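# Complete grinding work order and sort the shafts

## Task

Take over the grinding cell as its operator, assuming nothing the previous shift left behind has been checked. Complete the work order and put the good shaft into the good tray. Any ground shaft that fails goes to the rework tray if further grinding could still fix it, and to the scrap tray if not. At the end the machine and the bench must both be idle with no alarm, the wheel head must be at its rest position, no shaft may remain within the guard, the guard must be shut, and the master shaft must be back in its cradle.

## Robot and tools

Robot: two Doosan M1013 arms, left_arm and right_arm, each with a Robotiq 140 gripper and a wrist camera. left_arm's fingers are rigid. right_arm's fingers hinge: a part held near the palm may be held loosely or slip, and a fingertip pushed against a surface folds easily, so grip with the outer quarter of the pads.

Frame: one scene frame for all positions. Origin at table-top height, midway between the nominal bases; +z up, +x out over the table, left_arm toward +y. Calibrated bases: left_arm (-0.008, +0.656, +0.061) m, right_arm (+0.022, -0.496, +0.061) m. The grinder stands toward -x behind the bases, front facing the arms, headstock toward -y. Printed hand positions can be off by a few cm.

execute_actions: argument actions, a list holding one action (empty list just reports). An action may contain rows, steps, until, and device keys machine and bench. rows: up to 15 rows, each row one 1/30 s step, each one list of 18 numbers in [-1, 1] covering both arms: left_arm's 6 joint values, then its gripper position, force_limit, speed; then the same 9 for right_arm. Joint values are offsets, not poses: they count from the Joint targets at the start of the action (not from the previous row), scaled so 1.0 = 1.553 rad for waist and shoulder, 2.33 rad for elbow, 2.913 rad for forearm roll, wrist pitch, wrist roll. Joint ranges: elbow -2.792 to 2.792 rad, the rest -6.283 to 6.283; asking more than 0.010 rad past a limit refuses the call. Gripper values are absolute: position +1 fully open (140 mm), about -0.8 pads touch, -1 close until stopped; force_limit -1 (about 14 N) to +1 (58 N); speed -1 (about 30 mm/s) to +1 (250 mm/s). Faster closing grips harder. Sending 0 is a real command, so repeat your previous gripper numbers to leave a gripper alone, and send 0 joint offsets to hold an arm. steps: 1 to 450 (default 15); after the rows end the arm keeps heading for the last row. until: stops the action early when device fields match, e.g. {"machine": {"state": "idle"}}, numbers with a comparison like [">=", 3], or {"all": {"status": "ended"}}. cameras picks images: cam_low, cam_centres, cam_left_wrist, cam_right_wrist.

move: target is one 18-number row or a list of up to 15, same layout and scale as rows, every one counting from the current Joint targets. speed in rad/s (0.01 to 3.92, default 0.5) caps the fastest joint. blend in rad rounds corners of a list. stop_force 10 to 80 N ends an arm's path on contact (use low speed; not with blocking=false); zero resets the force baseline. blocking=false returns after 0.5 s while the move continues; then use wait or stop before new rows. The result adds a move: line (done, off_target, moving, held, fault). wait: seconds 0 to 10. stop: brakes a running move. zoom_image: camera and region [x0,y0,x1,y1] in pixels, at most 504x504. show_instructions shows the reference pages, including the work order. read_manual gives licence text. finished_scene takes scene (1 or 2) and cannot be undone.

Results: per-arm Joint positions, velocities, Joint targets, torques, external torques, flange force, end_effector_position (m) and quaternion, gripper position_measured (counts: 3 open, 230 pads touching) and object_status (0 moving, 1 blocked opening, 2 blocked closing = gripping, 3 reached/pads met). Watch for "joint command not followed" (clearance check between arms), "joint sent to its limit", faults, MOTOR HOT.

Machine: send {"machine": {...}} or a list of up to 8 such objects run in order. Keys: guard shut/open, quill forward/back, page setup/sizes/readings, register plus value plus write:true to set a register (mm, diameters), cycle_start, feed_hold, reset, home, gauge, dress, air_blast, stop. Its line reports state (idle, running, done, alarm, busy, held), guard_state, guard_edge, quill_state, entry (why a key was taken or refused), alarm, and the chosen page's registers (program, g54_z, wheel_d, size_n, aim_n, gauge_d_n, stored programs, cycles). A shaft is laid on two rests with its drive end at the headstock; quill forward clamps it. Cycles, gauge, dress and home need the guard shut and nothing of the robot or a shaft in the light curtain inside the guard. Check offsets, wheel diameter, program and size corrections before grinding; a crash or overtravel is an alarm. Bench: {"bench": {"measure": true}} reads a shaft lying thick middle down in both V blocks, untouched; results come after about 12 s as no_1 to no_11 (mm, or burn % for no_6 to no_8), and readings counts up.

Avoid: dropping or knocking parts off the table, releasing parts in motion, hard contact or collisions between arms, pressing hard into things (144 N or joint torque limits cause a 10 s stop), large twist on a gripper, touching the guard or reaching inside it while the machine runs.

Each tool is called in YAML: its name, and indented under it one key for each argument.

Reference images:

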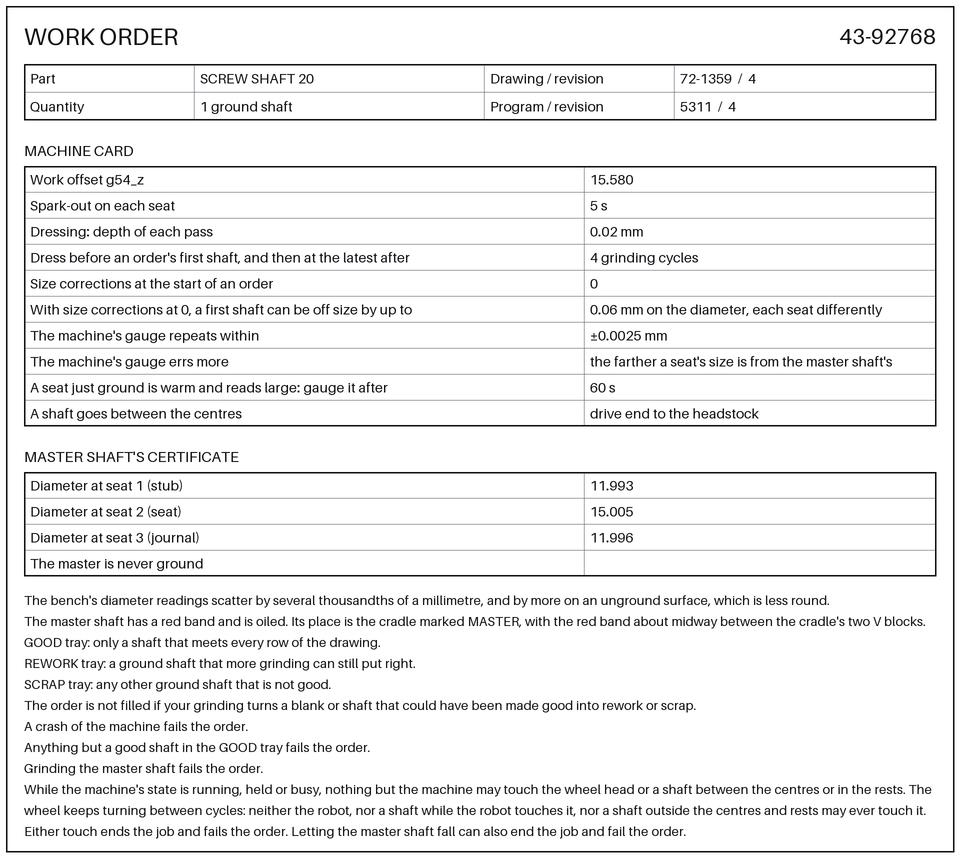

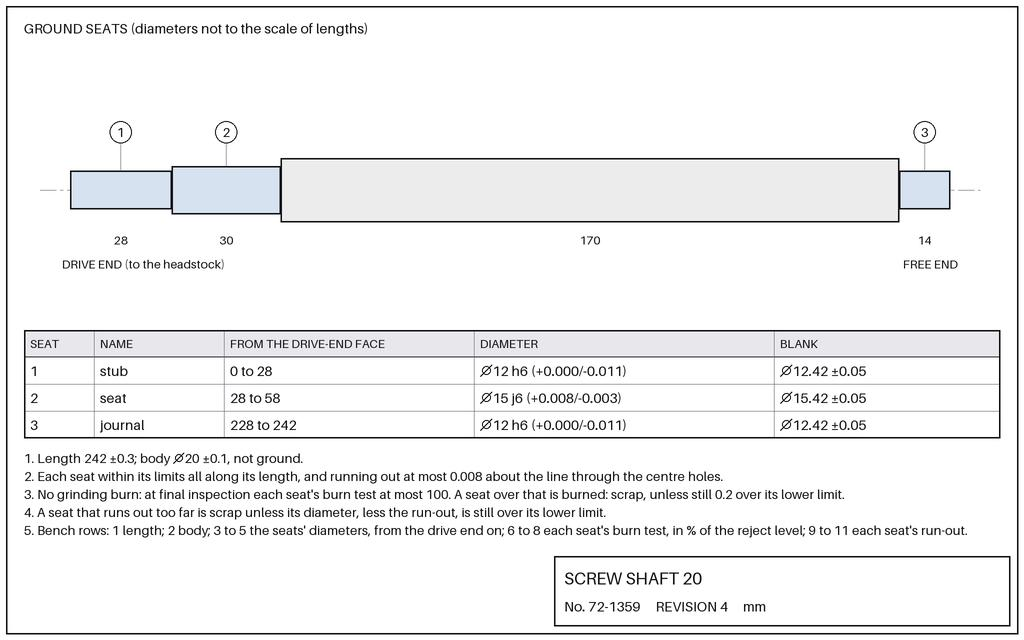

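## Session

execute_actions:
  actions: []

Scene clock: 0.00 s.
left_arm: end_effector_position=(+0.4298, +0.6293, +0.4305) position_measured=3 object_status=3 end_effector_quat_wxyz=(-0.033, +0.999, -0.008, +0.019) | right_arm: end_effector_position=(+0.4601, -0.4786, +0.4306) position_measured=3 object_status=3 end_effector_quat_wxyz=(+0.000, +0.011, +1.000, +0.000)
Joint positions: left_arm=[-0.195 -0.211 1.886 0.073 1.442 1.383] | right_arm=[-3.002 0.193 -1.87 0 -1.464 1.711]
Joint velocities: within noise
Joint torques (N m): no reading
External joint torques (N m): no reading
Flange force (N): no reading
Joint targets: left_arm=[-0.195 -0.211 1.886 0.073 1.442 1.383] | right_arm=[-3.002 0.193 -1.870 0.000 -1.464 1.711]
Tool commands: left_gripper/position=+1.0 left_gripper/force_limit=+1.0 left_gripper/speed=+1.0 right_gripper/position=+1.0 right_gripper/force_limit=+1.0 right_gripper/speed=+1.0
machine.setup: program=+5311 g54_z=+15.580 wheel_d=+272.977 sparkout_s=+5.0 dress_depth=+0.020 gauge_at=+1 gauge_zero=+0.095 program_revision=+4 since_dress=+2 stored1_number=+5311 stored1_revision=+4 stored2_number=+3389 stored2_revision=+6 stored3_number=+9000 stored3_revision=+1 stored4_number=+4289 stored4_revision=+2
machine: state=done guard_state=shut guard_edge=clear quill_state=clamped guard_answer=taken quill_answer=taken page=setup entry=no_entry entries=0 alarm=no_alarm idle_s=3600 queue=idle queue_left=0
bench: message=nothing_yet readings=0 no_1=0.000 no_2=0.000 no_3=0.000 no_4=0.000 no_5=0.000 no_6=0 no_7=0 no_8=0 no_9=0.000 no_10=0.000 no_11=0.000

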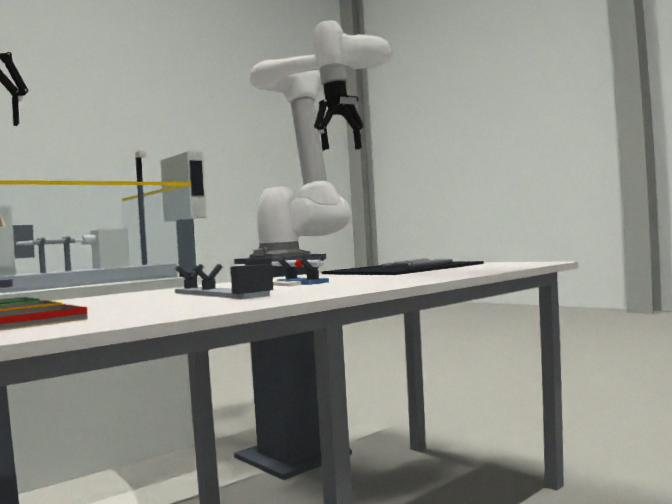

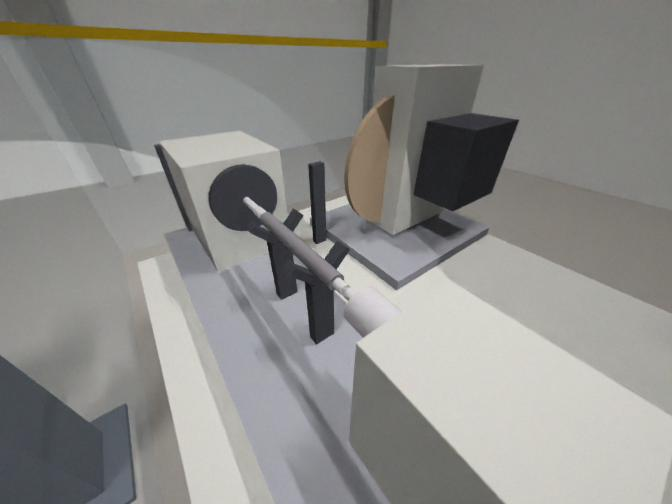

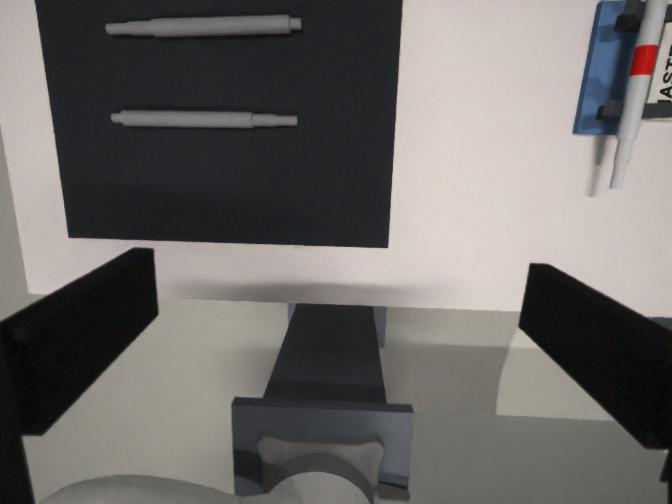

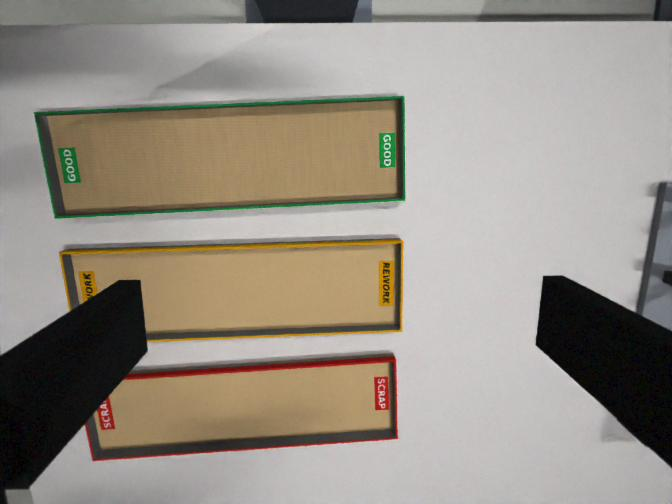

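execute_actions:
  actions:
    - {"machine":{"page":"sizes"},"steps":1}
  cameras: []

execute_actions:
  actions:
    - {"machine":[{"page":"readings","register":"gauge_at","value":1,"write":true},{"gauge":true},{"gauge":true}],"steps":450,"until":{"machine":{"queue":["!=","running"]}}}
  cameras: []

execute_actions:
  actions:
    - {"machine":[{"register":"gauge_at","value":2,"write":true},{"gauge":true},{"gauge":true}],"steps":450,"until":{"machine":{"queue":["!=","running"]}}}
  cameras: []

execute_actions:
  actions:
    - {"machine":[{"register":"gauge_at","value":3,"write":true},{"gauge":true},{"gauge":true}],"steps":450,"until":{"machine":{"queue":["!=","running"]}}}
  cameras: []

Scene clock: 1.33 s.
left_arm: end_effector_position=(+0.4298, +0.6293, +0.4305) position_measured=3 object_status=3 end_effector_quat_wxyz=(-0.033, +0.999, -0.008, +0.019) | right_arm: end_effector_position=(+0.4601, -0.4786, +0.4306) position_measured=3 object_status=3 end_effector_quat_wxyz=(+0.000, +0.011, +1.000, +0.000)
Joint positions: left_arm=[-0.195 -0.211 1.886 0.073 1.442 1.383] | right_arm=[-3.002 0.193 -1.87 0 -1.464 1.711]
Joint velocities: within noise
Joint torques (N m): left_arm=[1.02 -17.51 -42.82 5.07 -0.06 -0.1] | right_arm=[-2 21.38 46.34 -4.17 -0.23 0.11]
External joint torques (N m): left_arm=[-0.97 -3.13 0.21 -0.52 -0.06 0.09] | right_arm=[1.95 0.25 -5.11 -0.06 0.17 -0.11]
Flange force (N): left_arm=[-5.9 1.4 -0.4] | right_arm=[7.7 3.7 8.7]
Joint targets: left_arm=[-0.195 -0.211 1.886 0.073 1.442 1.383] | right_arm=[-3.002 0.193 -1.870 0.000 -1.464 1.711]
Tool commands: left_gripper/position=+1.0 left_gripper/force_limit=+1.0 left_gripper/speed=+1.0 right_gripper/position=+1.0 right_gripper/force_limit=+1.0 right_gripper/speed=+1.0
machine.sizes: size_1=+0.031 size_2=-0.015 size_3=+0.036 aim_1=+11.995 aim_2=+15.002 aim_3=+11.995
machine: state=done guard_state=shut guard_edge=clear quill_state=clamped guard_answer=taken quill_answer=taken page=sizes entry=no_entry entries=0 alarm=no_alarm idle_s=3601 queue=done queue_left=0
bench: message=nothing_yet readings=0 no_1=0.000 no_2=0.000 no_3=0.000 no_4=0.000 no_5=0.000 no_6=0 no_7=0 no_8=0 no_9=0.000 no_10=0.000 no_11=0.000
No camera images: "cameras" was empty.

Scene clock: 9.83 s.
left_arm: end_effector_position=(+0.4298, +0.6293, +0.4305) position_measured=3 object_status=3 end_effector_quat_wxyz=(-0.033, +0.999, -0.008, +0.019) | right_arm: end_effector_position=(+0.4601, -0.4786, +0.4306) position_measured=3 object_status=3 end_effector_quat_wxyz=(+0.000, +0.011, +1.000, +0.000)
Joint positions: left_arm=[-0.195 -0.211 1.886 0.073 1.442 1.383] | right_arm=[-3.002 0.193 -1.87 0 -1.464 1.711]
Joint velocities: within noise
Joint torques (N m): left_arm=[0.85 -17.23 -42.86 5.07 -0.07 -0.08] | right_arm=[-2.13 21.12 46.16 -4.24 -0.18 0.11]
External joint torques (N m): left_arm=[-0.84 -3.37 0.26 -0.52 -0.05 0.08] | right_arm=[2.1 0.69 -4.82 0 0.12 -0.11]
Flange force (N): left_arm=[-6.3 1.1 -0.4] | right_arm=[8.1 4.0 8.1]
Joint targets: left_arm=[-0.195 -0.211 1.886 0.073 1.442 1.383] | right_arm=[-3.002 0.193 -1.870 0.000 -1.464 1.711]
Tool commands: left_gripper/position=+1.0 left_gripper/force_limit=+1.0 left_gripper/speed=+1.0 right_gripper/position=+1.0 right_gripper/force_limit=+1.0 right_gripper/speed=+1.0
machine.readings: gauge_d=+11.995 gauge_d_1=+11.995 gauge_d_2=+0.000 gauge_d_3=+0.000 pos_x=+0.000 pos_z=+0.000 load_peak=+0.0 cycles=+1
machine: state=done guard_state=shut guard_edge=clear quill_state=clamped guard_answer=taken quill_answer=taken page=readings entry=taken entries=3 alarm=no_alarm idle_s=3610 queue=done queue_left=0
bench: message=nothing_yet readings=0 no_1=0.000 no_2=0.000 no_3=0.000 no_4=0.000 no_5=0.000 no_6=0 no_7=0 no_8=0 no_9=0.000 no_10=0.000 no_11=0.000
No camera images: "cameras" was empty.

Scene clock: 18.33 s.
left_arm: end_effector_position=(+0.4298, +0.6293, +0.4305) position_measured=3 object_status=3 end_effector_quat_wxyz=(-0.033, +0.999, -0.008, +0.019) | right_arm: end_effector_position=(+0.4601, -0.4786, +0.4306) position_measured=3 object_status=3 end_effector_quat_wxyz=(+0.000, +0.011, +1.000, +0.000)
Joint positions: left_arm=[-0.195 -0.211 1.886 0.073 1.442 1.383] | right_arm=[-3.002 0.193 -1.87 0 -1.464 1.711]
Joint velocities: within noise
Joint torques (N m): left_arm=[0.79 -17.36 -42.86 5.07 -0.06 -0.14] | right_arm=[-2.25 20.94 46.23 -4.2 -0.17 0.17]
External joint torques (N m): left_arm=[-0.75 -3.28 0.24 -0.51 -0.07 0.13] | right_arm=[2.19 0.92 -4.95 -0.04 0.11 -0.17]
Flange force (N): left_arm=[-6.1 0.8 -0.4] | right_arm=[8.7 4.1 8.2]
Joint targets: left_arm=[-0.195 -0.211 1.886 0.073 1.442 1.383] | right_arm=[-3.002 0.193 -1.870 0.000 -1.464 1.711]
Tool commands: left_gripper/position=+1.0 left_gripper/force_limit=+1.0 left_gripper/speed=+1.0 right_gripper/position=+1.0 right_gripper/force_limit=+1.0 right_gripper/speed=+1.0
machine.readings: gauge_d=+15.004 gauge_d_1=+11.995 gauge_d_2=+15.004 gauge_d_3=+0.000 pos_x=+0.000 pos_z=+0.000 load_peak=+0.0 cycles=+1
machine: state=done guard_state=shut guard_edge=clear quill_state=clamped guard_answer=taken quill_answer=taken page=readings entry=taken entries=6 alarm=no_alarm idle_s=3618 queue=done queue_left=0
bench: message=nothing_yet readings=0 no_1=0.000 no_2=0.000 no_3=0.000 no_4=0.000 no_5=0.000 no_6=0 no_7=0 no_8=0 no_9=0.000 no_10=0.000 no_11=0.000
No camera images: "cameras" was empty.

Scene clock: 26.83 s.
left_arm: end_effector_position=(+0.4298, +0.6293, +0.4305) position_measured=3 object_status=3 end_effector_quat_wxyz=(-0.033, +0.999, -0.008, +0.019) | right_arm: end_effector_position=(+0.4601, -0.4786, +0.4306) position_measured=3 object_status=3 end_effector_quat_wxyz=(+0.000, +0.011, +1.000, +0.000)
Joint positions: left_arm=[-0.195 -0.211 1.886 0.073 1.442 1.383] | right_arm=[-3.002 0.193 -1.87 0 -1.464 1.711]
Joint velocities: within noise
Joint torques (N m): left_arm=[1 -17.38 -42.86 5.07 -0.01 -0.1] | right_arm=[-2.33 20.96 46.2 -4.24 -0.14 0.05]
External joint torques (N m): left_arm=[-1.05 -3.18 0.28 -0.53 -0.11 0.09] | right_arm=[2.3 0.69 -4.93 0 0.09 -0.05]
Flange force (N): left_arm=[-6.1 1.6 -0.3] | right_arm=[8.4 4.6 8.2]
Joint targets: left_arm=[-0.195 -0.211 1.886 0.073 1.442 1.383] | right_arm=[-3.002 0.193 -1.870 0.000 -1.464 1.711]
Tool commands: left_gripper/position=+1.0 left_gripper/force_limit=+1.0 left_gripper/speed=+1.0 right_gripper/position=+1.0 right_gripper/force_limit=+1.0 right_gripper/speed=+1.0
machine.readings: gauge_d=+11.994 gauge_d_1=+11.995 gauge_d_2=+15.004 gauge_d_3=+11.994 pos_x=+0.000 pos_z=+0.000 load_peak=+0.0 cycles=+1
machine: state=done guard_state=shut guard_edge=clear quill_state=clamped guard_answer=taken quill_answer=taken page=readings entry=taken entries=9 alarm=no_alarm idle_s=3627 queue=done queue_left=0
bench: message=nothing_yet readings=0 no_1=0.000 no_2=0.000 no_3=0.000 no_4=0.000 no_5=0.000 no_6=0 no_7=0 no_8=0 no_9=0.000 no_10=0.000 no_11=0.000
No camera images: "cameras" was empty.

execute_actions:
  actions:
    - {"machine":{"guard":"open"},"steps":1}
  cameras: []

move:
  target: [-0.9691,0.1809,-0.127,-0.0251,0.0137,-0.2187,0.1,0.2,-1,0,0,0,0,0,0,-0.1,0.2,-1]
  speed: 1.2
  cameras: []

Scene clock: 27.97 s.
left_arm: end_effector_position=(+0.4298, +0.6293, +0.4305) position_measured=3 object_status=3 end_effector_quat_wxyz=(-0.033, +0.999, -0.008, +0.019) | right_arm: end_effector_position=(+0.4601, -0.4786, +0.4306) position_measured=3 object_status=3 end_effector_quat_wxyz=(+0.000, +0.011, +1.000, +0.000)
Joint positions: left_arm=[-0.195 -0.211 1.886 0.073 1.442 1.383] | right_arm=[-3.002 0.193 -1.87 0 -1.464 1.711]
Joint velocities: within noise
Joint torques (N m): left_arm=[0.71 -17.27 -42.96 5.06 -0.08 -0.09] | right_arm=[-2.15 21.32 46.02 -4.2 -0.19 0.12]
External joint torques (N m): left_arm=[-0.66 -3.35 0.36 -0.5 -0.04 0.09] | right_arm=[2.11 0.58 -4.68 -0.05 0.13 -0.12]
Flange force (N): left_arm=[-6.3 0.7 -0.2] | right_arm=[7.8 4.1 7.9]
Joint targets: left_arm=[-0.195 -0.211 1.886 0.073 1.442 1.383] | right_arm=[-3.002 0.193 -1.870 0.000 -1.464 1.711]
Tool commands: left_gripper/position=+1.0 left_gripper/force_limit=+1.0 left_gripper/speed=+1.0 right_gripper/position=+1.0 right_gripper/force_limit=+1.0 right_gripper/speed=+1.0
machine.readings: gauge_d=+11.994 gauge_d_1=+11.995 gauge_d_2=+15.004 gauge_d_3=+11.994 pos_x=+0.000 pos_z=+0.000 load_peak=+0.0 cycles=+1
machine: state=done guard_state=between guard_edge=clear quill_state=clamped guard_answer=taken quill_answer=taken page=readings entry=taken entries=9 alarm=no_alarm idle_s=3628 queue=running queue_left=0
bench: message=nothing_yet readings=0 no_1=0.000 no_2=0.000 no_3=0.000 no_4=0.000 no_5=0.000 no_6=0 no_7=0 no_8=0 no_9=0.000 no_10=0.000 no_11=0.000
No camera images: "cameras" was empty.

Scene clock: 31.07 s.
left_arm: end_effector_position=(-0.0514, +0.0568, +0.4500) position_measured=117 object_status=3 end_effector_quat_wxyz=(+0.000, +0.906, -0.424, +0.000) | right_arm: end_effector_position=(+0.4601, -0.4786, +0.4306) position_measured=141 object_status=0 end_effector_quat_wxyz=(+0.000, +0.011, +1.000, +0.000)
Joint positions: left_arm=[-1.7 0.07 1.59 0 1.482 0.746] | right_arm=[-3.002 0.193 -1.87 0 -1.464 1.711]
Joint velocities: within noise
Joint torques (N m): left_arm=[0.64 -46.76 -42.9 4.91 0.01 -0.07] | right_arm=[-1.89 21.14 46.19 -4.24 -0.16 0.11]
External joint torques (N m): left_arm=[-0.87 -3.05 0.35 -0.52 -0.05 0.07] | right_arm=[1.88 0.29 -4.99 0.01 0.11 -0.11]
Flange force (N): left_arm=[-5.0 -2.9 0.2] | right_arm=[7.6 3.6 8.4]
Joint targets: left_arm=[-1.700 0.070 1.590 0.000 1.482 0.746] | right_arm=[-3.002 0.193 -1.870 0.000 -1.464 1.711]
machine.readings: gauge_d=+11.994 gauge_d_1=+11.995 gauge_d_2=+15.004 gauge_d_3=+11.994 pos_x=+0.000 pos_z=+0.000 load_peak=+0.0 cycles=+1
machine: state=done guard_state=open guard_edge=clear quill_state=clamped guard_answer=taken quill_answer=taken page=readings entry=taken entries=9 alarm=no_alarm idle_s=3631 queue=done queue_left=0
bench: message=nothing_yet readings=0 no_1=0.000 no_2=0.000 no_3=0.000 no_4=0.000 no_5=0.000 no_6=0 no_7=0 no_8=0 no_9=0.000 no_10=0.000 no_11=0.000
move: done
No camera images: "cameras" was empty.

move:
  target:
    - [-0.4285,0,0,0,0,0.0104,0.1,0.2,-1,0,0,0,0,0,0,-0.1,0.2,-1]
    - [-0.4285,0.3713,-0.3045,0,0.0454,0.0104,0.1,0.2,-1,0,0,0,0,0,0,-0.1,0.2,-1]
    - [-0.4285,0.3894,-0.2009,0,-0.047,0.0104,0.1,0.2,-1,0,0,0,0,0,0,-0.1,0.2,-1]
  speed: [1.0,0.8,0.4]
  blend: [0.1,0.05,0]
  cameras: ["cam_left_wrist"]

Scene clock: 34.07 s.
left_arm: end_effector_position=(-0.6496, -0.0205, +0.2402) position_measured=117 object_status=3 end_effector_quat_wxyz=(+0.000, +0.707, -0.708, +0.000) | right_arm: end_effector_position=(+0.4601, -0.4786, +0.4306) position_measured=141 object_status=3 end_effector_quat_wxyz=(+0.000, +0.011, +1.000, +0.000)
Joint positions: left_arm=[-2.366 0.675 1.122 0 1.345 0.776] | right_arm=[-3.002 0.193 -1.87 0 -1.464 1.711]
Joint velocities: within noise
Joint torques (N m): left_arm=[1.04 -104.19 -41.82 4.77 0.07 -0.1] | right_arm=[-2.04 21.61 46.32 -4.2 -0.23 0.12]
External joint torques (N m): left_arm=[-0.94 -3.23 0.16 -0.46 -0.12 0.1] | right_arm=[1.98 0.09 -5.05 -0.04 0.18 -0.12]
Flange force (N): left_arm=[-5.2 -3.7 -0.9] | right_arm=[7.4 3.8 8.7]
Joint targets: left_arm=[-2.366 0.675 1.122 0.000 1.345 0.776] | right_arm=[-3.002 0.193 -1.870 0.000 -1.464 1.711]
machine.readings: gauge_d=+11.994 gauge_d_1=+11.995 gauge_d_2=+15.004 gauge_d_3=+11.994 pos_x=+0.000 pos_z=+0.000 load_peak=+0.0 cycles=+1
machine: state=done guard_state=open guard_edge=clear quill_state=clamped guard_answer=taken quill_answer=taken page=readings entry=taken entries=9 alarm=no_alarm idle_s=3634 queue=done queue_left=0
bench: message=nothing_yet readings=0 no_1=0.000 no_2=0.000 no_3=0.000 no_4=0.000 no_5=0.000 no_6=0 no_7=0 no_8=0 no_9=0.000 no_10=0.000 no_11=0.000
move: done
Images, in order (width x height): cam_left_wrist 672x504.

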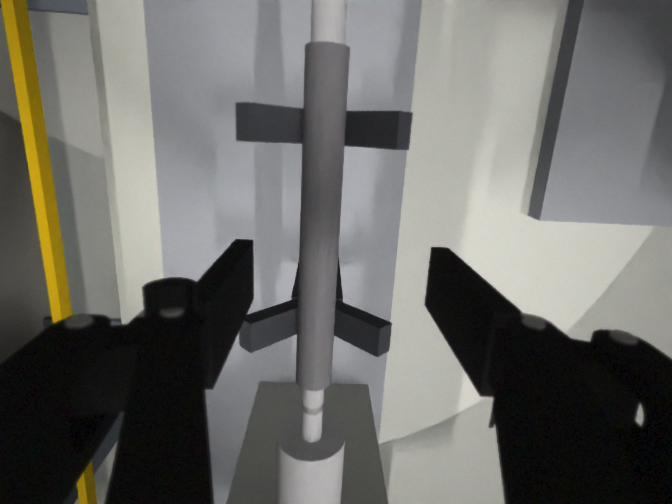

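zoom_image:
  camera: "cam_left_wrist"
  region: [270, 180, 370, 300]

zoom_image:
  camera: "cam_left_wrist"
  region: [222, 0, 422, 240]

Scaled by 4.200 from the camera's 672x504 image, which has a finer 960x720 frame.

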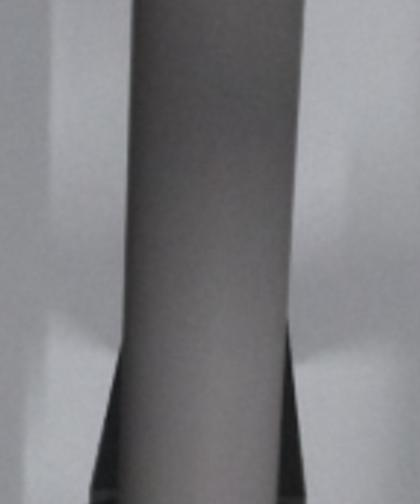

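Scaled by 2.100 from the camera's 672x504 image, which has a finer 960x720 frame.

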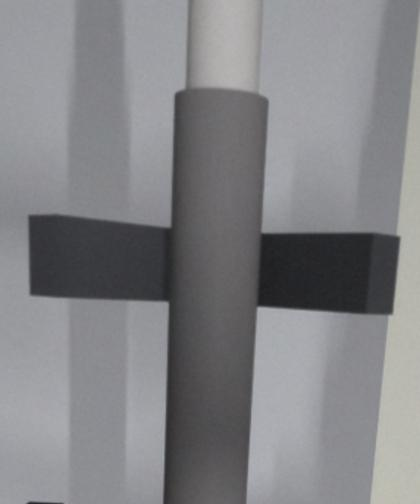

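move:
  target: [0.0129,0.0213,0.0071,0,-0.0171,0.0069,0.1,0.2,-1,0,0,0,0,0,0,-0.1,0.2,-1]
  speed: 0.1
  stop_force: 15
  cameras: ["cam_left_wrist"]

zoom_image:
  camera: "cam_left_wrist"
  region: [270, 180, 390, 300]

Scene clock: 37.53 s.
left_arm: end_effector_position=(-0.6421, -0.0396, +0.2002) position_measured=117 object_status=3 end_effector_quat_wxyz=(+0.000, +0.707, -0.708, +0.000) | right_arm: end_effector_position=(+0.4601, -0.4786, +0.4306) position_measured=141 object_status=3 end_effector_quat_wxyz=(+0.000, +0.011, +1.000, +0.000)
Joint positions: left_arm=[-2.346 0.708 1.138 0 1.295 0.796] | right_arm=[-3.002 0.193 -1.87 0 -1.464 1.711]
Joint velocities: within noise
Joint torques (N m): left_arm=[0.86 -106.34 -41.46 4.75 0.01 -0.12] | right_arm=[-2.16 21.33 46.26 -4.18 -0.14 0.08]
External joint torques (N m): left_arm=[-1.03 -3.18 0.35 -0.5 -0.06 0.12] | right_arm=[2.14 0.34 -5.06 -0.04 0.08 -0.08]
Flange force (N): left_arm=[-5.5 -3.7 -1.1] | right_arm=[7.9 4.2 8.5]
Joint targets: left_arm=[-2.346 0.708 1.138 0.000 1.295 0.796] | right_arm=[-3.002 0.193 -1.870 0.000 -1.464 1.711]
machine.readings: gauge_d=+11.994 gauge_d_1=+11.995 gauge_d_2=+15.004 gauge_d_3=+11.994 pos_x=+0.000 pos_z=+0.000 load_peak=+0.0 cycles=+1
machine: state=done guard_state=open guard_edge=clear quill_state=clamped guard_answer=taken quill_answer=taken page=readings entry=taken entries=9 alarm=no_alarm idle_s=3637 queue=done queue_left=0
bench: message=nothing_yet readings=0 no_1=0.000 no_2=0.000 no_3=0.000 no_4=0.000 no_5=0.000 no_6=0 no_7=0 no_8=0 no_9=0.000 no_10=0.000 no_11=0.000
move: done
Images, in order (width x height): cam_left_wrist 672x504.

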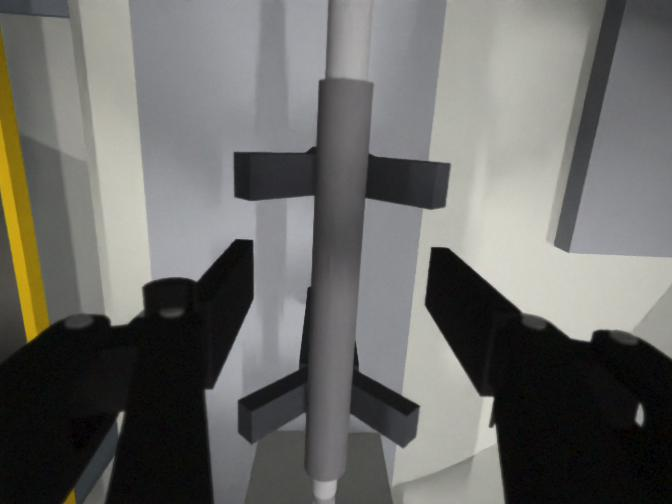

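Scaled by 4.200 from the camera's 672x504 image, which has a finer 960x720 frame.

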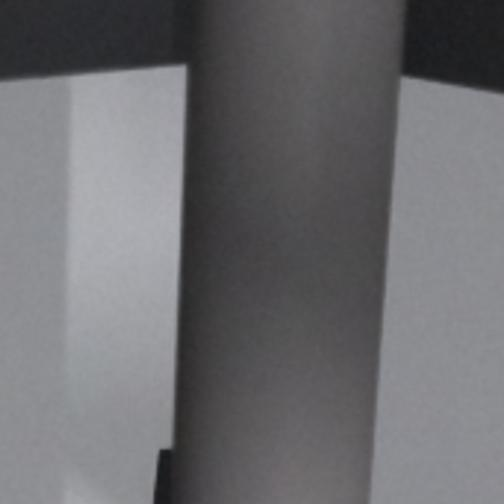

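move:
  target: [0,0.0072,0.0092,0,-0.0112,0,0.1,0.2,-1,0,0,0,0,0,0,-0.1,0.2,-1]
  speed: 0.06
  stop_force: 15
  cameras: ["cam_left_wrist"]

move:
  target: [0,0,0,0,0,0,-1,-1,-1,0,0,0,0,0,0,-0.1,0.2,-1]
  cameras: []

Scene clock: 39.63 s.
left_arm: end_effector_position=(-0.6421, -0.0396, +0.1782) position_measured=117 object_status=3 end_effector_quat_wxyz=(+0.000, +0.707, -0.708, +0.000) | right_arm: end_effector_position=(+0.4601, -0.4786, +0.4306) position_measured=141 object_status=3 end_effector_quat_wxyz=(+0.000, +0.011, +1.000, +0.000)
Joint positions: left_arm=[-2.346 0.719 1.16 0 1.263 0.796] | right_arm=[-3.002 0.193 -1.87 0 -1.464 1.711]
Joint velocities: within noise
Joint torques (N m): left_arm=[0.95 -106.87 -41.06 4.73 0.03 -0.11] | right_arm=[-2.15 21.78 46.12 -4.22 -0.19 0.13]
External joint torques (N m): left_arm=[-1.35 -3.12 0.35 -0.53 -0.08 0.12] | right_arm=[2.09 -0.2 -4.92 -0.01 0.13 -0.12]
Flange force (N): left_arm=[-5.6 -3.3 -1.2] | right_arm=[6.8 4.1 8.4]
Joint targets: left_arm=[-2.346 0.719 1.160 0.000 1.263 0.796] | right_arm=[-3.002 0.193 -1.870 0.000 -1.464 1.711]
machine.readings: gauge_d=+11.994 gauge_d_1=+11.995 gauge_d_2=+15.004 gauge_d_3=+11.994 pos_x=+0.000 pos_z=+0.000 load_peak=+0.0 cycles=+1
machine: state=done guard_state=open guard_edge=clear quill_state=clamped guard_answer=taken quill_answer=taken page=readings entry=taken entries=9 alarm=no_alarm idle_s=3639 queue=done queue_left=0
bench: message=nothing_yet readings=0 no_1=0.000 no_2=0.000 no_3=0.000 no_4=0.000 no_5=0.000 no_6=0 no_7=0 no_8=0 no_9=0.000 no_10=0.000 no_11=0.000
move: done
Images, in order (width x height): cam_left_wrist 672x504.

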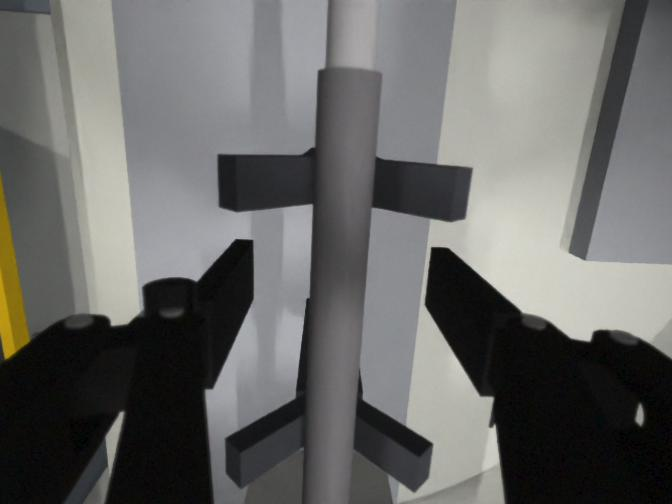

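Scene clock: 41.60 s.
left_arm: end_effector_position=(-0.6420, -0.0397, +0.1782) position_measured=195 object_status=0 end_effector_quat_wxyz=(+0.000, +0.707, -0.708, +0.000) | right_arm: end_effector_position=(+0.4601, -0.4786, +0.4306) position_measured=141 object_status=3 end_effector_quat_wxyz=(+0.000, +0.011, +1.000, +0.000)
Joint positions: left_arm=[-2.346 0.719 1.16 0 1.263 0.796] | right_arm=[-3.002 0.193 -1.87 0 -1.464 1.711]
Joint velocities: within noise
Joint torques (N m): left_arm=[-11.25 -95.17 -44.43 0.64 -7.06 -0.13] | right_arm=[-1.94 21.05 46.23 -4.24 -0.14 0.05]
External joint torques (N m): left_arm=[11.38 -14.87 3.73 3.57 7.02 0.13] | right_arm=[1.88 0.86 -4.92 0.01 0.08 -0.05]
Flange force (N): left_arm=[-11.4 -26.9 -14.8] | right_arm=[8.5 3.7 8.1]
Joint targets: left_arm=[-2.346 0.719 1.160 0.000 1.263 0.796] | right_arm=[-3.002 0.193 -1.870 0.000 -1.464 1.711]
machine.readings: gauge_d=+11.994 gauge_d_1=+11.995 gauge_d_2=+15.004 gauge_d_3=+11.994 pos_x=+0.000 pos_z=+0.000 load_peak=+0.0 cycles=+1
machine: state=done guard_state=open guard_edge=clear quill_state=clamped guard_answer=taken quill_answer=taken page=readings entry=taken entries=9 alarm=no_alarm idle_s=3641 queue=done queue_left=0
bench: message=nothing_yet readings=0 no_1=0.000 no_2=0.000 no_3=0.000 no_4=0.000 no_5=0.000 no_6=0 no_7=0 no_8=0 no_9=0.000 no_10=0.000 no_11=0.000
move: done
No camera images: "cameras" was empty.

execute_actions:
  actions:
    - {"rows":[[0,0,0,0,0,0,-0.98,0.2,-1,0,0,0,0,0,0,-0.1,0.2,-1]],"steps":20}
  cameras: ["cam_left_wrist"]

Scene clock: 42.60 s.
left_arm: end_effector_position=(-0.6421, -0.0396, +0.1782) position_measured=202 object_status=2 end_effector_quat_wxyz=(+0.000, +0.707, -0.708, +0.000) | right_arm: end_effector_position=(+0.4601, -0.4786, +0.4306) position_measured=141 object_status=3 end_effector_quat_wxyz=(+0.000, +0.011, +1.000, +0.000)
Joint positions: left_arm=[-2.346 0.719 1.16 0 1.263 0.796] | right_arm=[-3.002 0.193 -1.87 0 -1.464 1.711]
Joint velocities: within noise
Joint torques (N m): left_arm=[-16.08 -75.68 -58.25 -0.41 -24.33 0.11] | right_arm=[-1.58 21.35 46.37 -4.2 -0.18 0.14]
External joint torques (N m): left_arm=[15.95 -34.36 17.52 4.62 24.28 -0.11] | right_arm=[1.56 0.18 -5.12 -0.03 0.13 -0.14]
Flange force (N): left_arm=[-46.2 -64.7 -37.6] | right_arm=[7.5 2.8 8.7]
Joint targets: left_arm=[-2.346 0.719 1.160 0.000 1.263 0.796] | right_arm=[-3.002 0.193 -1.870 0.000 -1.464 1.711]
machine.readings: gauge_d=+11.994 gauge_d_1=+11.995 gauge_d_2=+15.004 gauge_d_3=+11.994 pos_x=+0.000 pos_z=+0.000 load_peak=+0.0 cycles=+1
machine: state=done guard_state=open guard_edge=clear quill_state=clamped guard_answer=taken quill_answer=taken page=readings entry=taken entries=9 alarm=no_alarm idle_s=3642 queue=done queue_left=0
bench: message=nothing_yet readings=0 no_1=0.000 no_2=0.000 no_3=0.000 no_4=0.000 no_5=0.000 no_6=0 no_7=0 no_8=0 no_9=0.000 no_10=0.000 no_11=0.000
Images, in order (width x height): cam_left_wrist 672x504.

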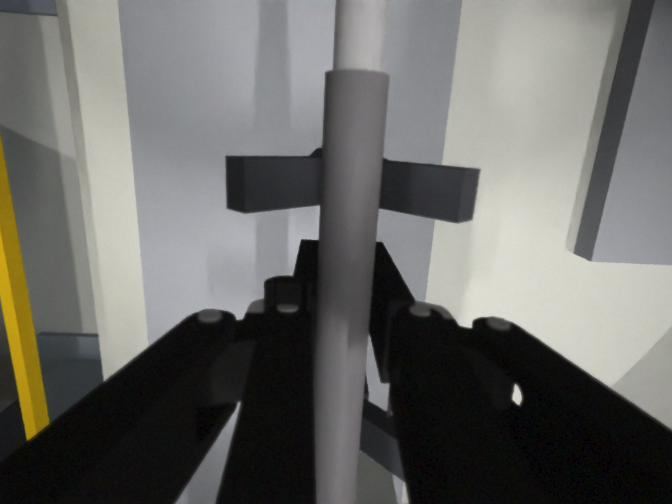

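move:
  target: [0.0015,-0.0014,0.0010,0,-0.0003,0.0008,-0.98,0.2,-1,0,0,0,0,0,0,-0.1,0.2,-1]
  speed: 0.02
  cameras: []

Scene clock: 43.77 s.
left_arm: end_effector_position=(-0.6401, -0.0405, +0.1788) position_measured=202 object_status=2 end_effector_quat_wxyz=(+0.000, +0.707, -0.708, +0.000) | right_arm: end_effector_position=(+0.4601, -0.4786, +0.4306) position_measured=141 object_status=3 end_effector_quat_wxyz=(+0.000, +0.011, +1.000, +0.000)
Joint positions: left_arm=[-2.344 0.717 1.162 0 1.261 0.799] | right_arm=[-3.002 0.193 -1.87 0 -1.464 1.711]
Joint velocities: within noise
Joint torques (N m): left_arm=[4.07 -122.38 -67.18 6.11 -11.21 0.02] | right_arm=[-2.07 21.23 46.33 -4.24 -0.22 0.14]
External joint torques (N m): left_arm=[-4.17 12.51 26.46 -1.91 11.16 -0.02] | right_arm=[2.08 0.04 -5.15 0.02 0.16 -0.14]
Flange force (N): left_arm=[-35.0 -25.7 15.0] | right_arm=[7.4 4.0 8.8]
Joint targets: left_arm=[-2.344 0.717 1.162 0.000 1.262 0.799] | right_arm=[-3.002 0.193 -1.870 0.000 -1.464 1.711]
machine.readings: gauge_d=+11.994 gauge_d_1=+11.995 gauge_d_2=+15.004 gauge_d_3=+11.994 pos_x=+0.000 pos_z=+0.000 load_peak=+0.0 cycles=+1
machine: state=done guard_state=open guard_edge=clear quill_state=clamped guard_answer=taken quill_answer=taken page=readings entry=taken entries=9 alarm=no_alarm idle_s=3643 queue=done queue_left=0
bench: message=nothing_yet readings=0 no_1=0.000 no_2=0.000 no_3=0.000 no_4=0.000 no_5=0.000 no_6=0 no_7=0 no_8=0 no_9=0.000 no_10=0.000 no_11=0.000
move: done
No camera images: "cameras" was empty.

execute_actions:
  actions:
    - {"machine":{"quill":"back"},"steps":150,"until":{"machine":{"quill_state":"back"}}}
  cameras: ["cam_left_wrist"]

Scene clock: 46.60 s.
left_arm: end_effector_position=(-0.6400, -0.0405, +0.1790) position_measured=202 object_status=2 end_effector_quat_wxyz=(+0.000, +0.707, -0.708, +0.000) | right_arm: end_effector_position=(+0.4601, -0.4786, +0.4306) position_measured=141 object_status=3 end_effector_quat_wxyz=(+0.000, +0.011, +1.000, +0.000)
Joint positions: left_arm=[-2.344 0.717 1.162 0 1.262 0.799] | right_arm=[-3.002 0.193 -1.87 0 -1.464 1.711]
Joint velocities: within noise
Joint torques (N m): left_arm=[16.38 -112.92 -55.41 10.56 -7.37 0.16] | right_arm=[-2.59 21.26 46.39 -4.13 -0.14 0.12]
External joint torques (N m): left_arm=[-16.74 3.05 14.65 -6.36 7.32 -0.16] | right_arm=[2.54 0.73 -5 -0.12 0.08 -0.12]
Flange force (N): left_arm=[-33.9 -6.5 4.6] | right_arm=[8.6 5.0 8.3]
Joint targets: left_arm=[-2.344 0.717 1.162 0.000 1.262 0.799] | right_arm=[-3.002 0.193 -1.870 0.000 -1.464 1.711]
Tool commands: left_gripper/position=-0.98 left_gripper/force_limit=+0.2 left_gripper/speed=-1.0 right_gripper/position=-0.1 right_gripper/force_limit=+0.2 right_gripper/speed=-1.0
machine.readings: gauge_d=+11.994 gauge_d_1=+0.000 gauge_d_2=+0.000 gauge_d_3=+0.000 pos_x=+0.000 pos_z=+0.000 load_peak=+0.0 cycles=+1
machine: state=idle guard_state=open guard_edge=clear quill_state=back guard_answer=taken quill_answer=taken page=readings entry=taken entries=9 alarm=no_alarm idle_s=3646 queue=running queue_left=0
bench: message=nothing_yet readings=0 no_1=0.000 no_2=0.000 no_3=0.000 no_4=0.000 no_5=0.000 no_6=0 no_7=0 no_8=0 no_9=0.000 no_10=0.000 no_11=0.000
Images, in order (width x height): cam_left_wrist 672x504.

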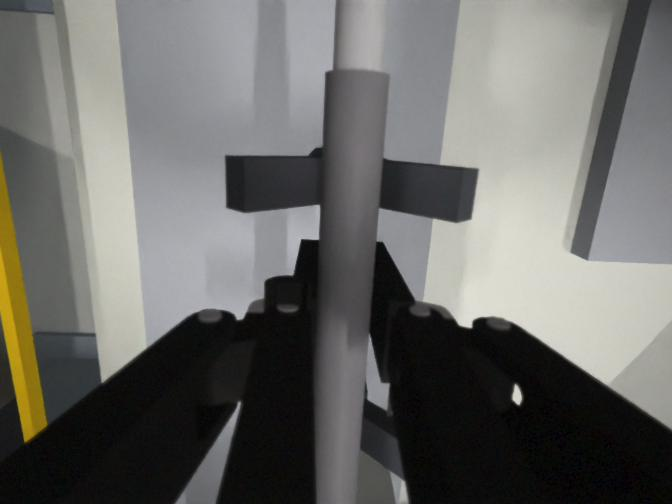

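move:
  target:
    - [-0.0055,-0.0095,0.0112,0,-0.0039,-0.0029,-0.98,0.2,-1,0,0,0,0,0,0,-0.1,0.2,-1]
    - [-0.0055,-0.0258,-0.0115,0,0.0229,-0.0029,-0.98,0.2,-1,0,0,0,0,0,0,-0.1,0.2,-1]
    - [-0.0055,-0.0465,-0.12,0,0.1207,-0.0029,-0.98,0.2,-1,0,0,0,0,0,0,-0.1,0.2,-1]
    - [-0.0055,-0.4179,0.1846,0,0.0752,-0.0029,-0.98,0.2,-1,0,0,0,0,0,0,-0.1,0.2,-1]
  speed: [0.05,0.15,0.4,0.8]
  blend: [0,0.02,0.06,0]
  cameras: ["cam_left_wrist"]

Scene clock: 50.40 s.
left_arm: end_effector_position=(-0.4054, +0.2069, +0.4500) position_measured=202 object_status=2 end_effector_quat_wxyz=(+0.000, +0.707, -0.708, +0.000) | right_arm: end_effector_position=(+0.4601, -0.4786, +0.4306) position_measured=141 object_status=3 end_effector_quat_wxyz=(+0.000, +0.011, +1.000, +0.000)
Joint positions: left_arm=[-2.352 0.068 1.592 0 1.481 0.79] | right_arm=[-3.002 0.193 -1.87 0 -1.464 1.711]
Joint velocities: within noise
Joint torques (N m): left_arm=[0.64 -50.18 -44.85 4.92 0.03 -0.12] | right_arm=[-2.14 20.78 46.33 -4.21 -0.21 0.12]
External joint torques (N m): left_arm=[-0.61 0.63 2.31 -0.52 -0.08 0.12] | right_arm=[2.05 1.25 -4.96 -0.04 0.15 -0.12]
Flange force (N): left_arm=[-2.8 -1.4 4.0] | right_arm=[9.2 3.8 8.3]
Joint targets: left_arm=[-2.352 0.068 1.592 0.000 1.481 0.790] | right_arm=[-3.002 0.193 -1.870 0.000 -1.464 1.711]
machine.readings: gauge_d=+11.994 gauge_d_1=+0.000 gauge_d_2=+0.000 gauge_d_3=+0.000 pos_x=+0.000 pos_z=+0.000 load_peak=+0.0 cycles=+1
machine: state=idle guard_state=open guard_edge=clear quill_state=back guard_answer=taken quill_answer=taken page=readings entry=taken entries=9 alarm=no_alarm idle_s=3650 queue=done queue_left=0
bench: message=nothing_yet readings=0 no_1=0.000 no_2=0.000 no_3=0.000 no_4=0.000 no_5=0.000 no_6=0 no_7=0 no_8=0 no_9=0.000 no_10=0.000 no_11=0.000
move: done
Images, in order (width x height): cam_left_wrist 672x504.

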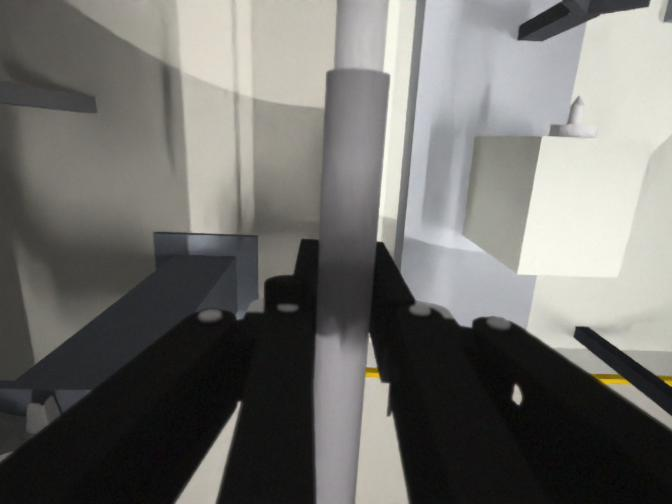

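execute_actions:
  actions:
    - {"machine":[{"page":"setup","guard":"shut"},{"dress":true}],"steps":1}
  cameras: []

move:
  target:
    - [0.9240,0,0,0,0,-0.0124,-0.98,0.2,-1,0,0,0,0,0,0,-0.1,0.2,-1]
    - [0.9240,0.3001,-0.1494,0,-0.0398,-0.0124,-0.98,0.2,-1,0,0,0,0,0,0,-0.1,0.2,-1]
  speed: [1.2,0.8]
  blend: [0.08,0]
  cameras: ["cam_left_wrist","cam_right_wrist"]

Scene clock: 51.27 s.
left_arm: end_effector_position=(-0.4054, +0.2070, +0.4500) position_measured=202 object_status=2 end_effector_quat_wxyz=(+0.000, +0.707, -0.708, +0.000) | right_arm: end_effector_position=(+0.4601, -0.4786, +0.4306) position_measured=141 object_status=3 end_effector_quat_wxyz=(+0.000, +0.011, +1.000, +0.000)
Joint positions: left_arm=[-2.352 0.068 1.592 0 1.481 0.79] | right_arm=[-3.002 0.193 -1.87 0 -1.464 1.711]
Joint velocities: within noise
Joint torques (N m): left_arm=[0.51 -49.16 -45.57 4.88 0.03 -0.07] | right_arm=[-2.16 21.32 46.05 -4.25 -0.15 0.09]
External joint torques (N m): left_arm=[-0.54 -0.45 3.03 -0.48 -0.08 0.07] | right_arm=[2.2 0.34 -4.74 0.01 0.09 -0.09]
Flange force (N): left_arm=[-5.0 -3.4 5.0] | right_arm=[7.5 4.4 8.0]
Joint targets: left_arm=[-2.352 0.068 1.592 0.000 1.481 0.790] | right_arm=[-3.002 0.193 -1.870 0.000 -1.464 1.711]
Tool commands: left_gripper/position=-0.98 left_gripper/force_limit=+0.2 left_gripper/speed=-1.0 right_gripper/position=-0.1 right_gripper/force_limit=+0.2 right_gripper/speed=-1.0
machine.setup: program=+5311 g54_z=+15.580 wheel_d=+272.977 sparkout_s=+5.0 dress_depth=+0.020 gauge_at=+3 gauge_zero=+0.095 program_revision=+4 since_dress=+2 stored1_number=+5311 stored1_revision=+4 stored2_number=+3389 stored2_revision=+6 stored3_number=+9000 stored3_revision=+1 stored4_number=+4289 stored4_revision=+2
machine: state=idle guard_state=between guard_edge=clear quill_state=back guard_answer=taken quill_answer=taken page=setup entry=taken entries=9 alarm=no_alarm idle_s=3651 queue=running queue_left=1
bench: message=nothing_yet readings=0 no_1=0.000 no_2=0.000 no_3=0.000 no_4=0.000 no_5=0.000 no_6=0 no_7=0 no_8=0 no_9=0.000 no_10=0.000 no_11=0.000
No camera images: "cameras" was empty.

Scene clock: 54.03 s.
left_arm: end_effector_position=(+0.5436, -0.0074, +0.3000) position_measured=202 object_status=2 end_effector_quat_wxyz=(+0.000, +0.999, -0.050, +0.000) | right_arm: end_effector_position=(+0.4601, -0.4786, +0.4306) position_measured=141 object_status=3 end_effector_quat_wxyz=(+0.000, +0.011, +1.000, +0.000)
Joint positions: left_arm=[-0.917 0.534 1.244 0 1.365 0.754] | right_arm=[-3.002 0.193 -1.87 0 -1.464 1.711]
Joint velocities: within noise
Joint torques (N m): left_arm=[1.89 -95.62 -45.14 4.83 -0.01 -0.07] | right_arm=[-2.06 21.47 46.31 -4.21 -0.16 0.1]
External joint torques (N m): left_arm=[-2.08 0.03 3.3 -0.51 -0.02 0.07] | right_arm=[2 0.3 -5.06 -0.03 0.1 -0.1]
Flange force (N): left_arm=[-7.9 -4.5 4.3] | right_arm=[7.8 3.9 8.5]
Joint targets: left_arm=[-0.917 0.534 1.244 0.000 1.365 0.754] | right_arm=[-3.002 0.193 -1.870 0.000 -1.464 1.711]
machine.setup: program=+5311 g54_z=+15.580 wheel_d=+272.977 sparkout_s=+5.0 dress_depth=+0.020 gauge_at=+3 gauge_zero=+0.095 program_revision=+4 since_dress=+2 stored1_number=+5311 stored1_revision=+4 stored2_number=+3389 stored2_revision=+6 stored3_number=+9000 stored3_revision=+1 stored4_number=+4289 stored4_revision=+2
machine: state=running guard_state=shut guard_edge=clear quill_state=back guard_answer=taken quill_answer=taken page=setup entry=taken entries=10 alarm=no_alarm idle_s=3653 queue=running queue_left=0
bench: message=nothing_yet readings=0 no_1=0.000 no_2=0.000 no_3=0.000 no_4=0.000 no_5=0.000 no_6=0 no_7=0 no_8=0 no_9=0.000 no_10=0.000 no_11=0.000
move: done
Images, in order (width x height): cam_left_wrist 672x504, cam_right_wrist 672x504.

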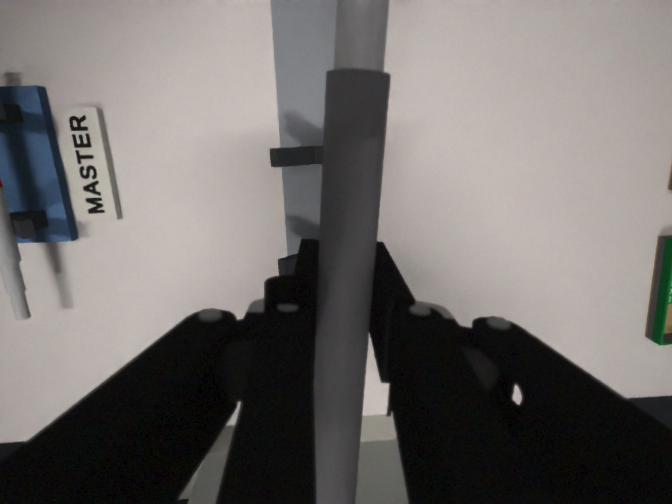

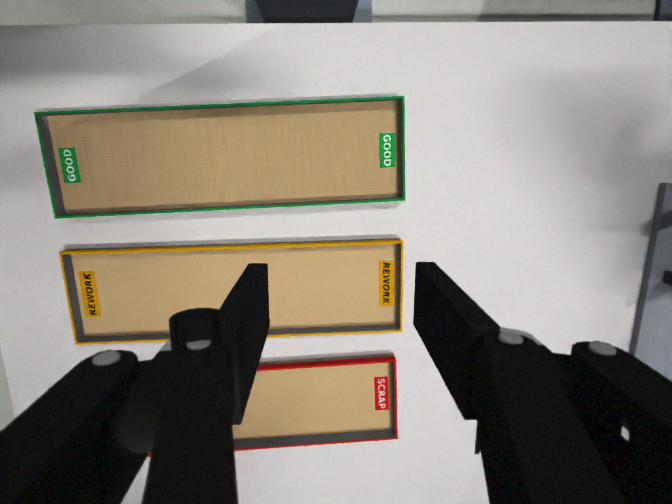

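move:
  target: [0.0456,-0.0724,0.0733,0,-0.0205,0.0244,-0.98,0.2,-1,0,0,0,0,0,0,-0.1,0.2,-1]
  speed: 0.4
  cameras: ["cam_left_wrist"]

Scene clock: 55.30 s.
left_arm: end_effector_position=(+0.5435, +0.0850, +0.3002) position_measured=202 object_status=2 end_effector_quat_wxyz=(+0.000, +0.999, -0.051, +0.000) | right_arm: end_effector_position=(+0.4601, -0.4786, +0.4306) position_measured=141 object_status=3 end_effector_quat_wxyz=(+0.000, +0.011, +1.000, +0.000)
Joint positions: left_arm=[-0.846 0.422 1.415 0 1.305 0.825] | right_arm=[-3.002 0.193 -1.87 0 -1.464 1.711]
Joint velocities: within noise
Joint torques (N m): left_arm=[1.01 -85.98 -43.64 4.77 0.05 -0.09] | right_arm=[-2.2 21.2 46.31 -4.21 -0.16 0.11]
External joint torques (N m): left_arm=[-1.25 1.77 2.45 -0.52 -0.09 0.1] | right_arm=[2.2 0.46 -5.04 -0.03 0.11 -0.11]
Flange force (N): left_arm=[-3.2 -0.8 3.9] | right_arm=[8.1 4.3 8.5]
Joint targets: left_arm=[-0.846 0.422 1.415 0.000 1.305 0.825] | right_arm=[-3.002 0.193 -1.870 0.000 -1.464 1.711]
machine.setup: program=+5311 g54_z=+15.580 wheel_d=+272.977 sparkout_s=+5.0 dress_depth=+0.020 gauge_at=+3 gauge_zero=+0.095 program_revision=+4 since_dress=+2 stored1_number=+5311 stored1_revision=+4 stored2_number=+3389 stored2_revision=+6 stored3_number=+9000 stored3_revision=+1 stored4_number=+4289 stored4_revision=+2
machine: state=running guard_state=shut guard_edge=clear quill_state=back guard_answer=taken quill_answer=taken page=setup entry=taken entries=10 alarm=no_alarm idle_s=3655 queue=running queue_left=0
bench: message=nothing_yet readings=0 no_1=0.000 no_2=0.000 no_3=0.000 no_4=0.000 no_5=0.000 no_6=0 no_7=0 no_8=0 no_9=0.000 no_10=0.000 no_11=0.000
move: done
Images, in order (width x height): cam_left_wrist 672x504.

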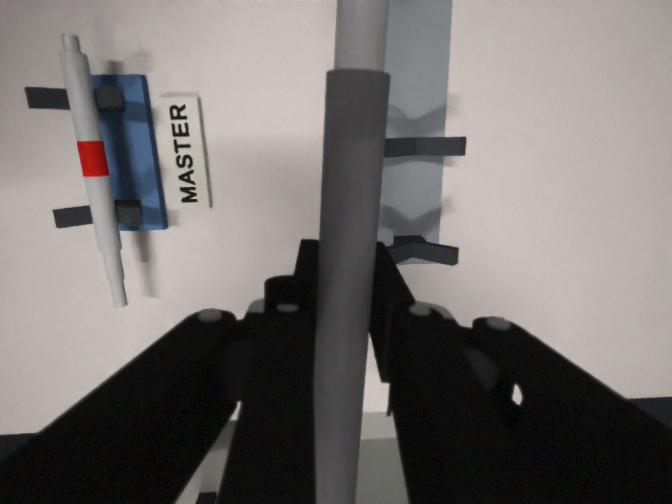

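move:
  target:
    - [-0.0375,0.0992,-0.0223,0,-0.035,-0.0199,-0.98,0.2,-1,0,0,0,0,0,0,-0.1,0.2,-1]
    - [-0.0375,0.1295,0.0027,0,-0.0712,-0.0199,-0.98,0.2,-1,0,0,0,0,0,0,-0.1,0.2,-1]
  speed: [0.4,0.2]
  blend: [0.03,0]
  cameras: ["cam_left_wrist"]

Scene clock: 59.77 s.
left_arm: end_effector_position=(+0.5502, +0.0019, +0.1303) position_measured=202 object_status=2 end_effector_quat_wxyz=(+0.000, +0.999, -0.051, +0.000) | right_arm: end_effector_position=(+0.4601, -0.4786, +0.4306) position_measured=141 object_status=3 end_effector_quat_wxyz=(+0.000, +0.011, +1.000, +0.000)
Joint positions: left_arm=[-0.904 0.623 1.421 0 1.098 0.767] | right_arm=[-3.002 0.193 -1.87 0 -1.464 1.711]
Joint velocities: within noise
Joint torques (N m): left_arm=[0.98 -100.36 -40.36 4.42 0.28 -0.11] | right_arm=[-2.44 20.9 46.37 -4.23 -0.21 0.16]
External joint torques (N m): left_arm=[-1.15 0.81 2.28 -0.49 -0.33 0.11] | right_arm=[2.37 0.92 -5.01 -0.03 0.15 -0.16]
Flange force (N): left_arm=[-4.4 -2.5 2.7] | right_arm=[8.8 4.5 8.4]
Joint targets: left_arm=[-0.904 0.623 1.421 0.000 1.098 0.767] | right_arm=[-3.002 0.193 -1.870 0.000 -1.464 1.711]
machine.setup: program=+5311 g54_z=+15.580 wheel_d=+272.977 sparkout_s=+5.0 dress_depth=+0.020 gauge_at=+3 gauge_zero=+0.095 program_revision=+4 since_dress=+2 stored1_number=+5311 stored1_revision=+4 stored2_number=+3389 stored2_revision=+6 stored3_number=+9000 stored3_revision=+1 stored4_number=+4289 stored4_revision=+2
machine: state=running guard_state=shut guard_edge=clear quill_state=back guard_answer=taken quill_answer=taken page=setup entry=taken entries=10 alarm=no_alarm idle_s=3659 queue=running queue_left=0
bench: message=nothing_yet readings=0 no_1=0.000 no_2=0.000 no_3=0.000 no_4=0.000 no_5=0.000 no_6=0 no_7=0 no_8=0 no_9=0.000 no_10=0.000 no_11=0.000
move: done
Images, in order (width x height): cam_left_wrist 672x504.

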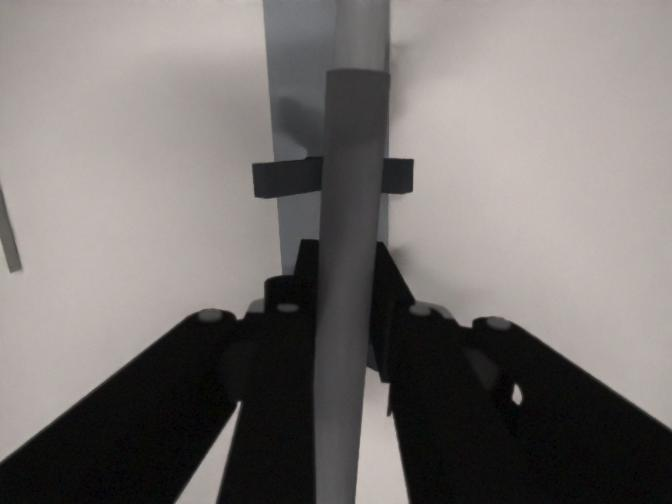

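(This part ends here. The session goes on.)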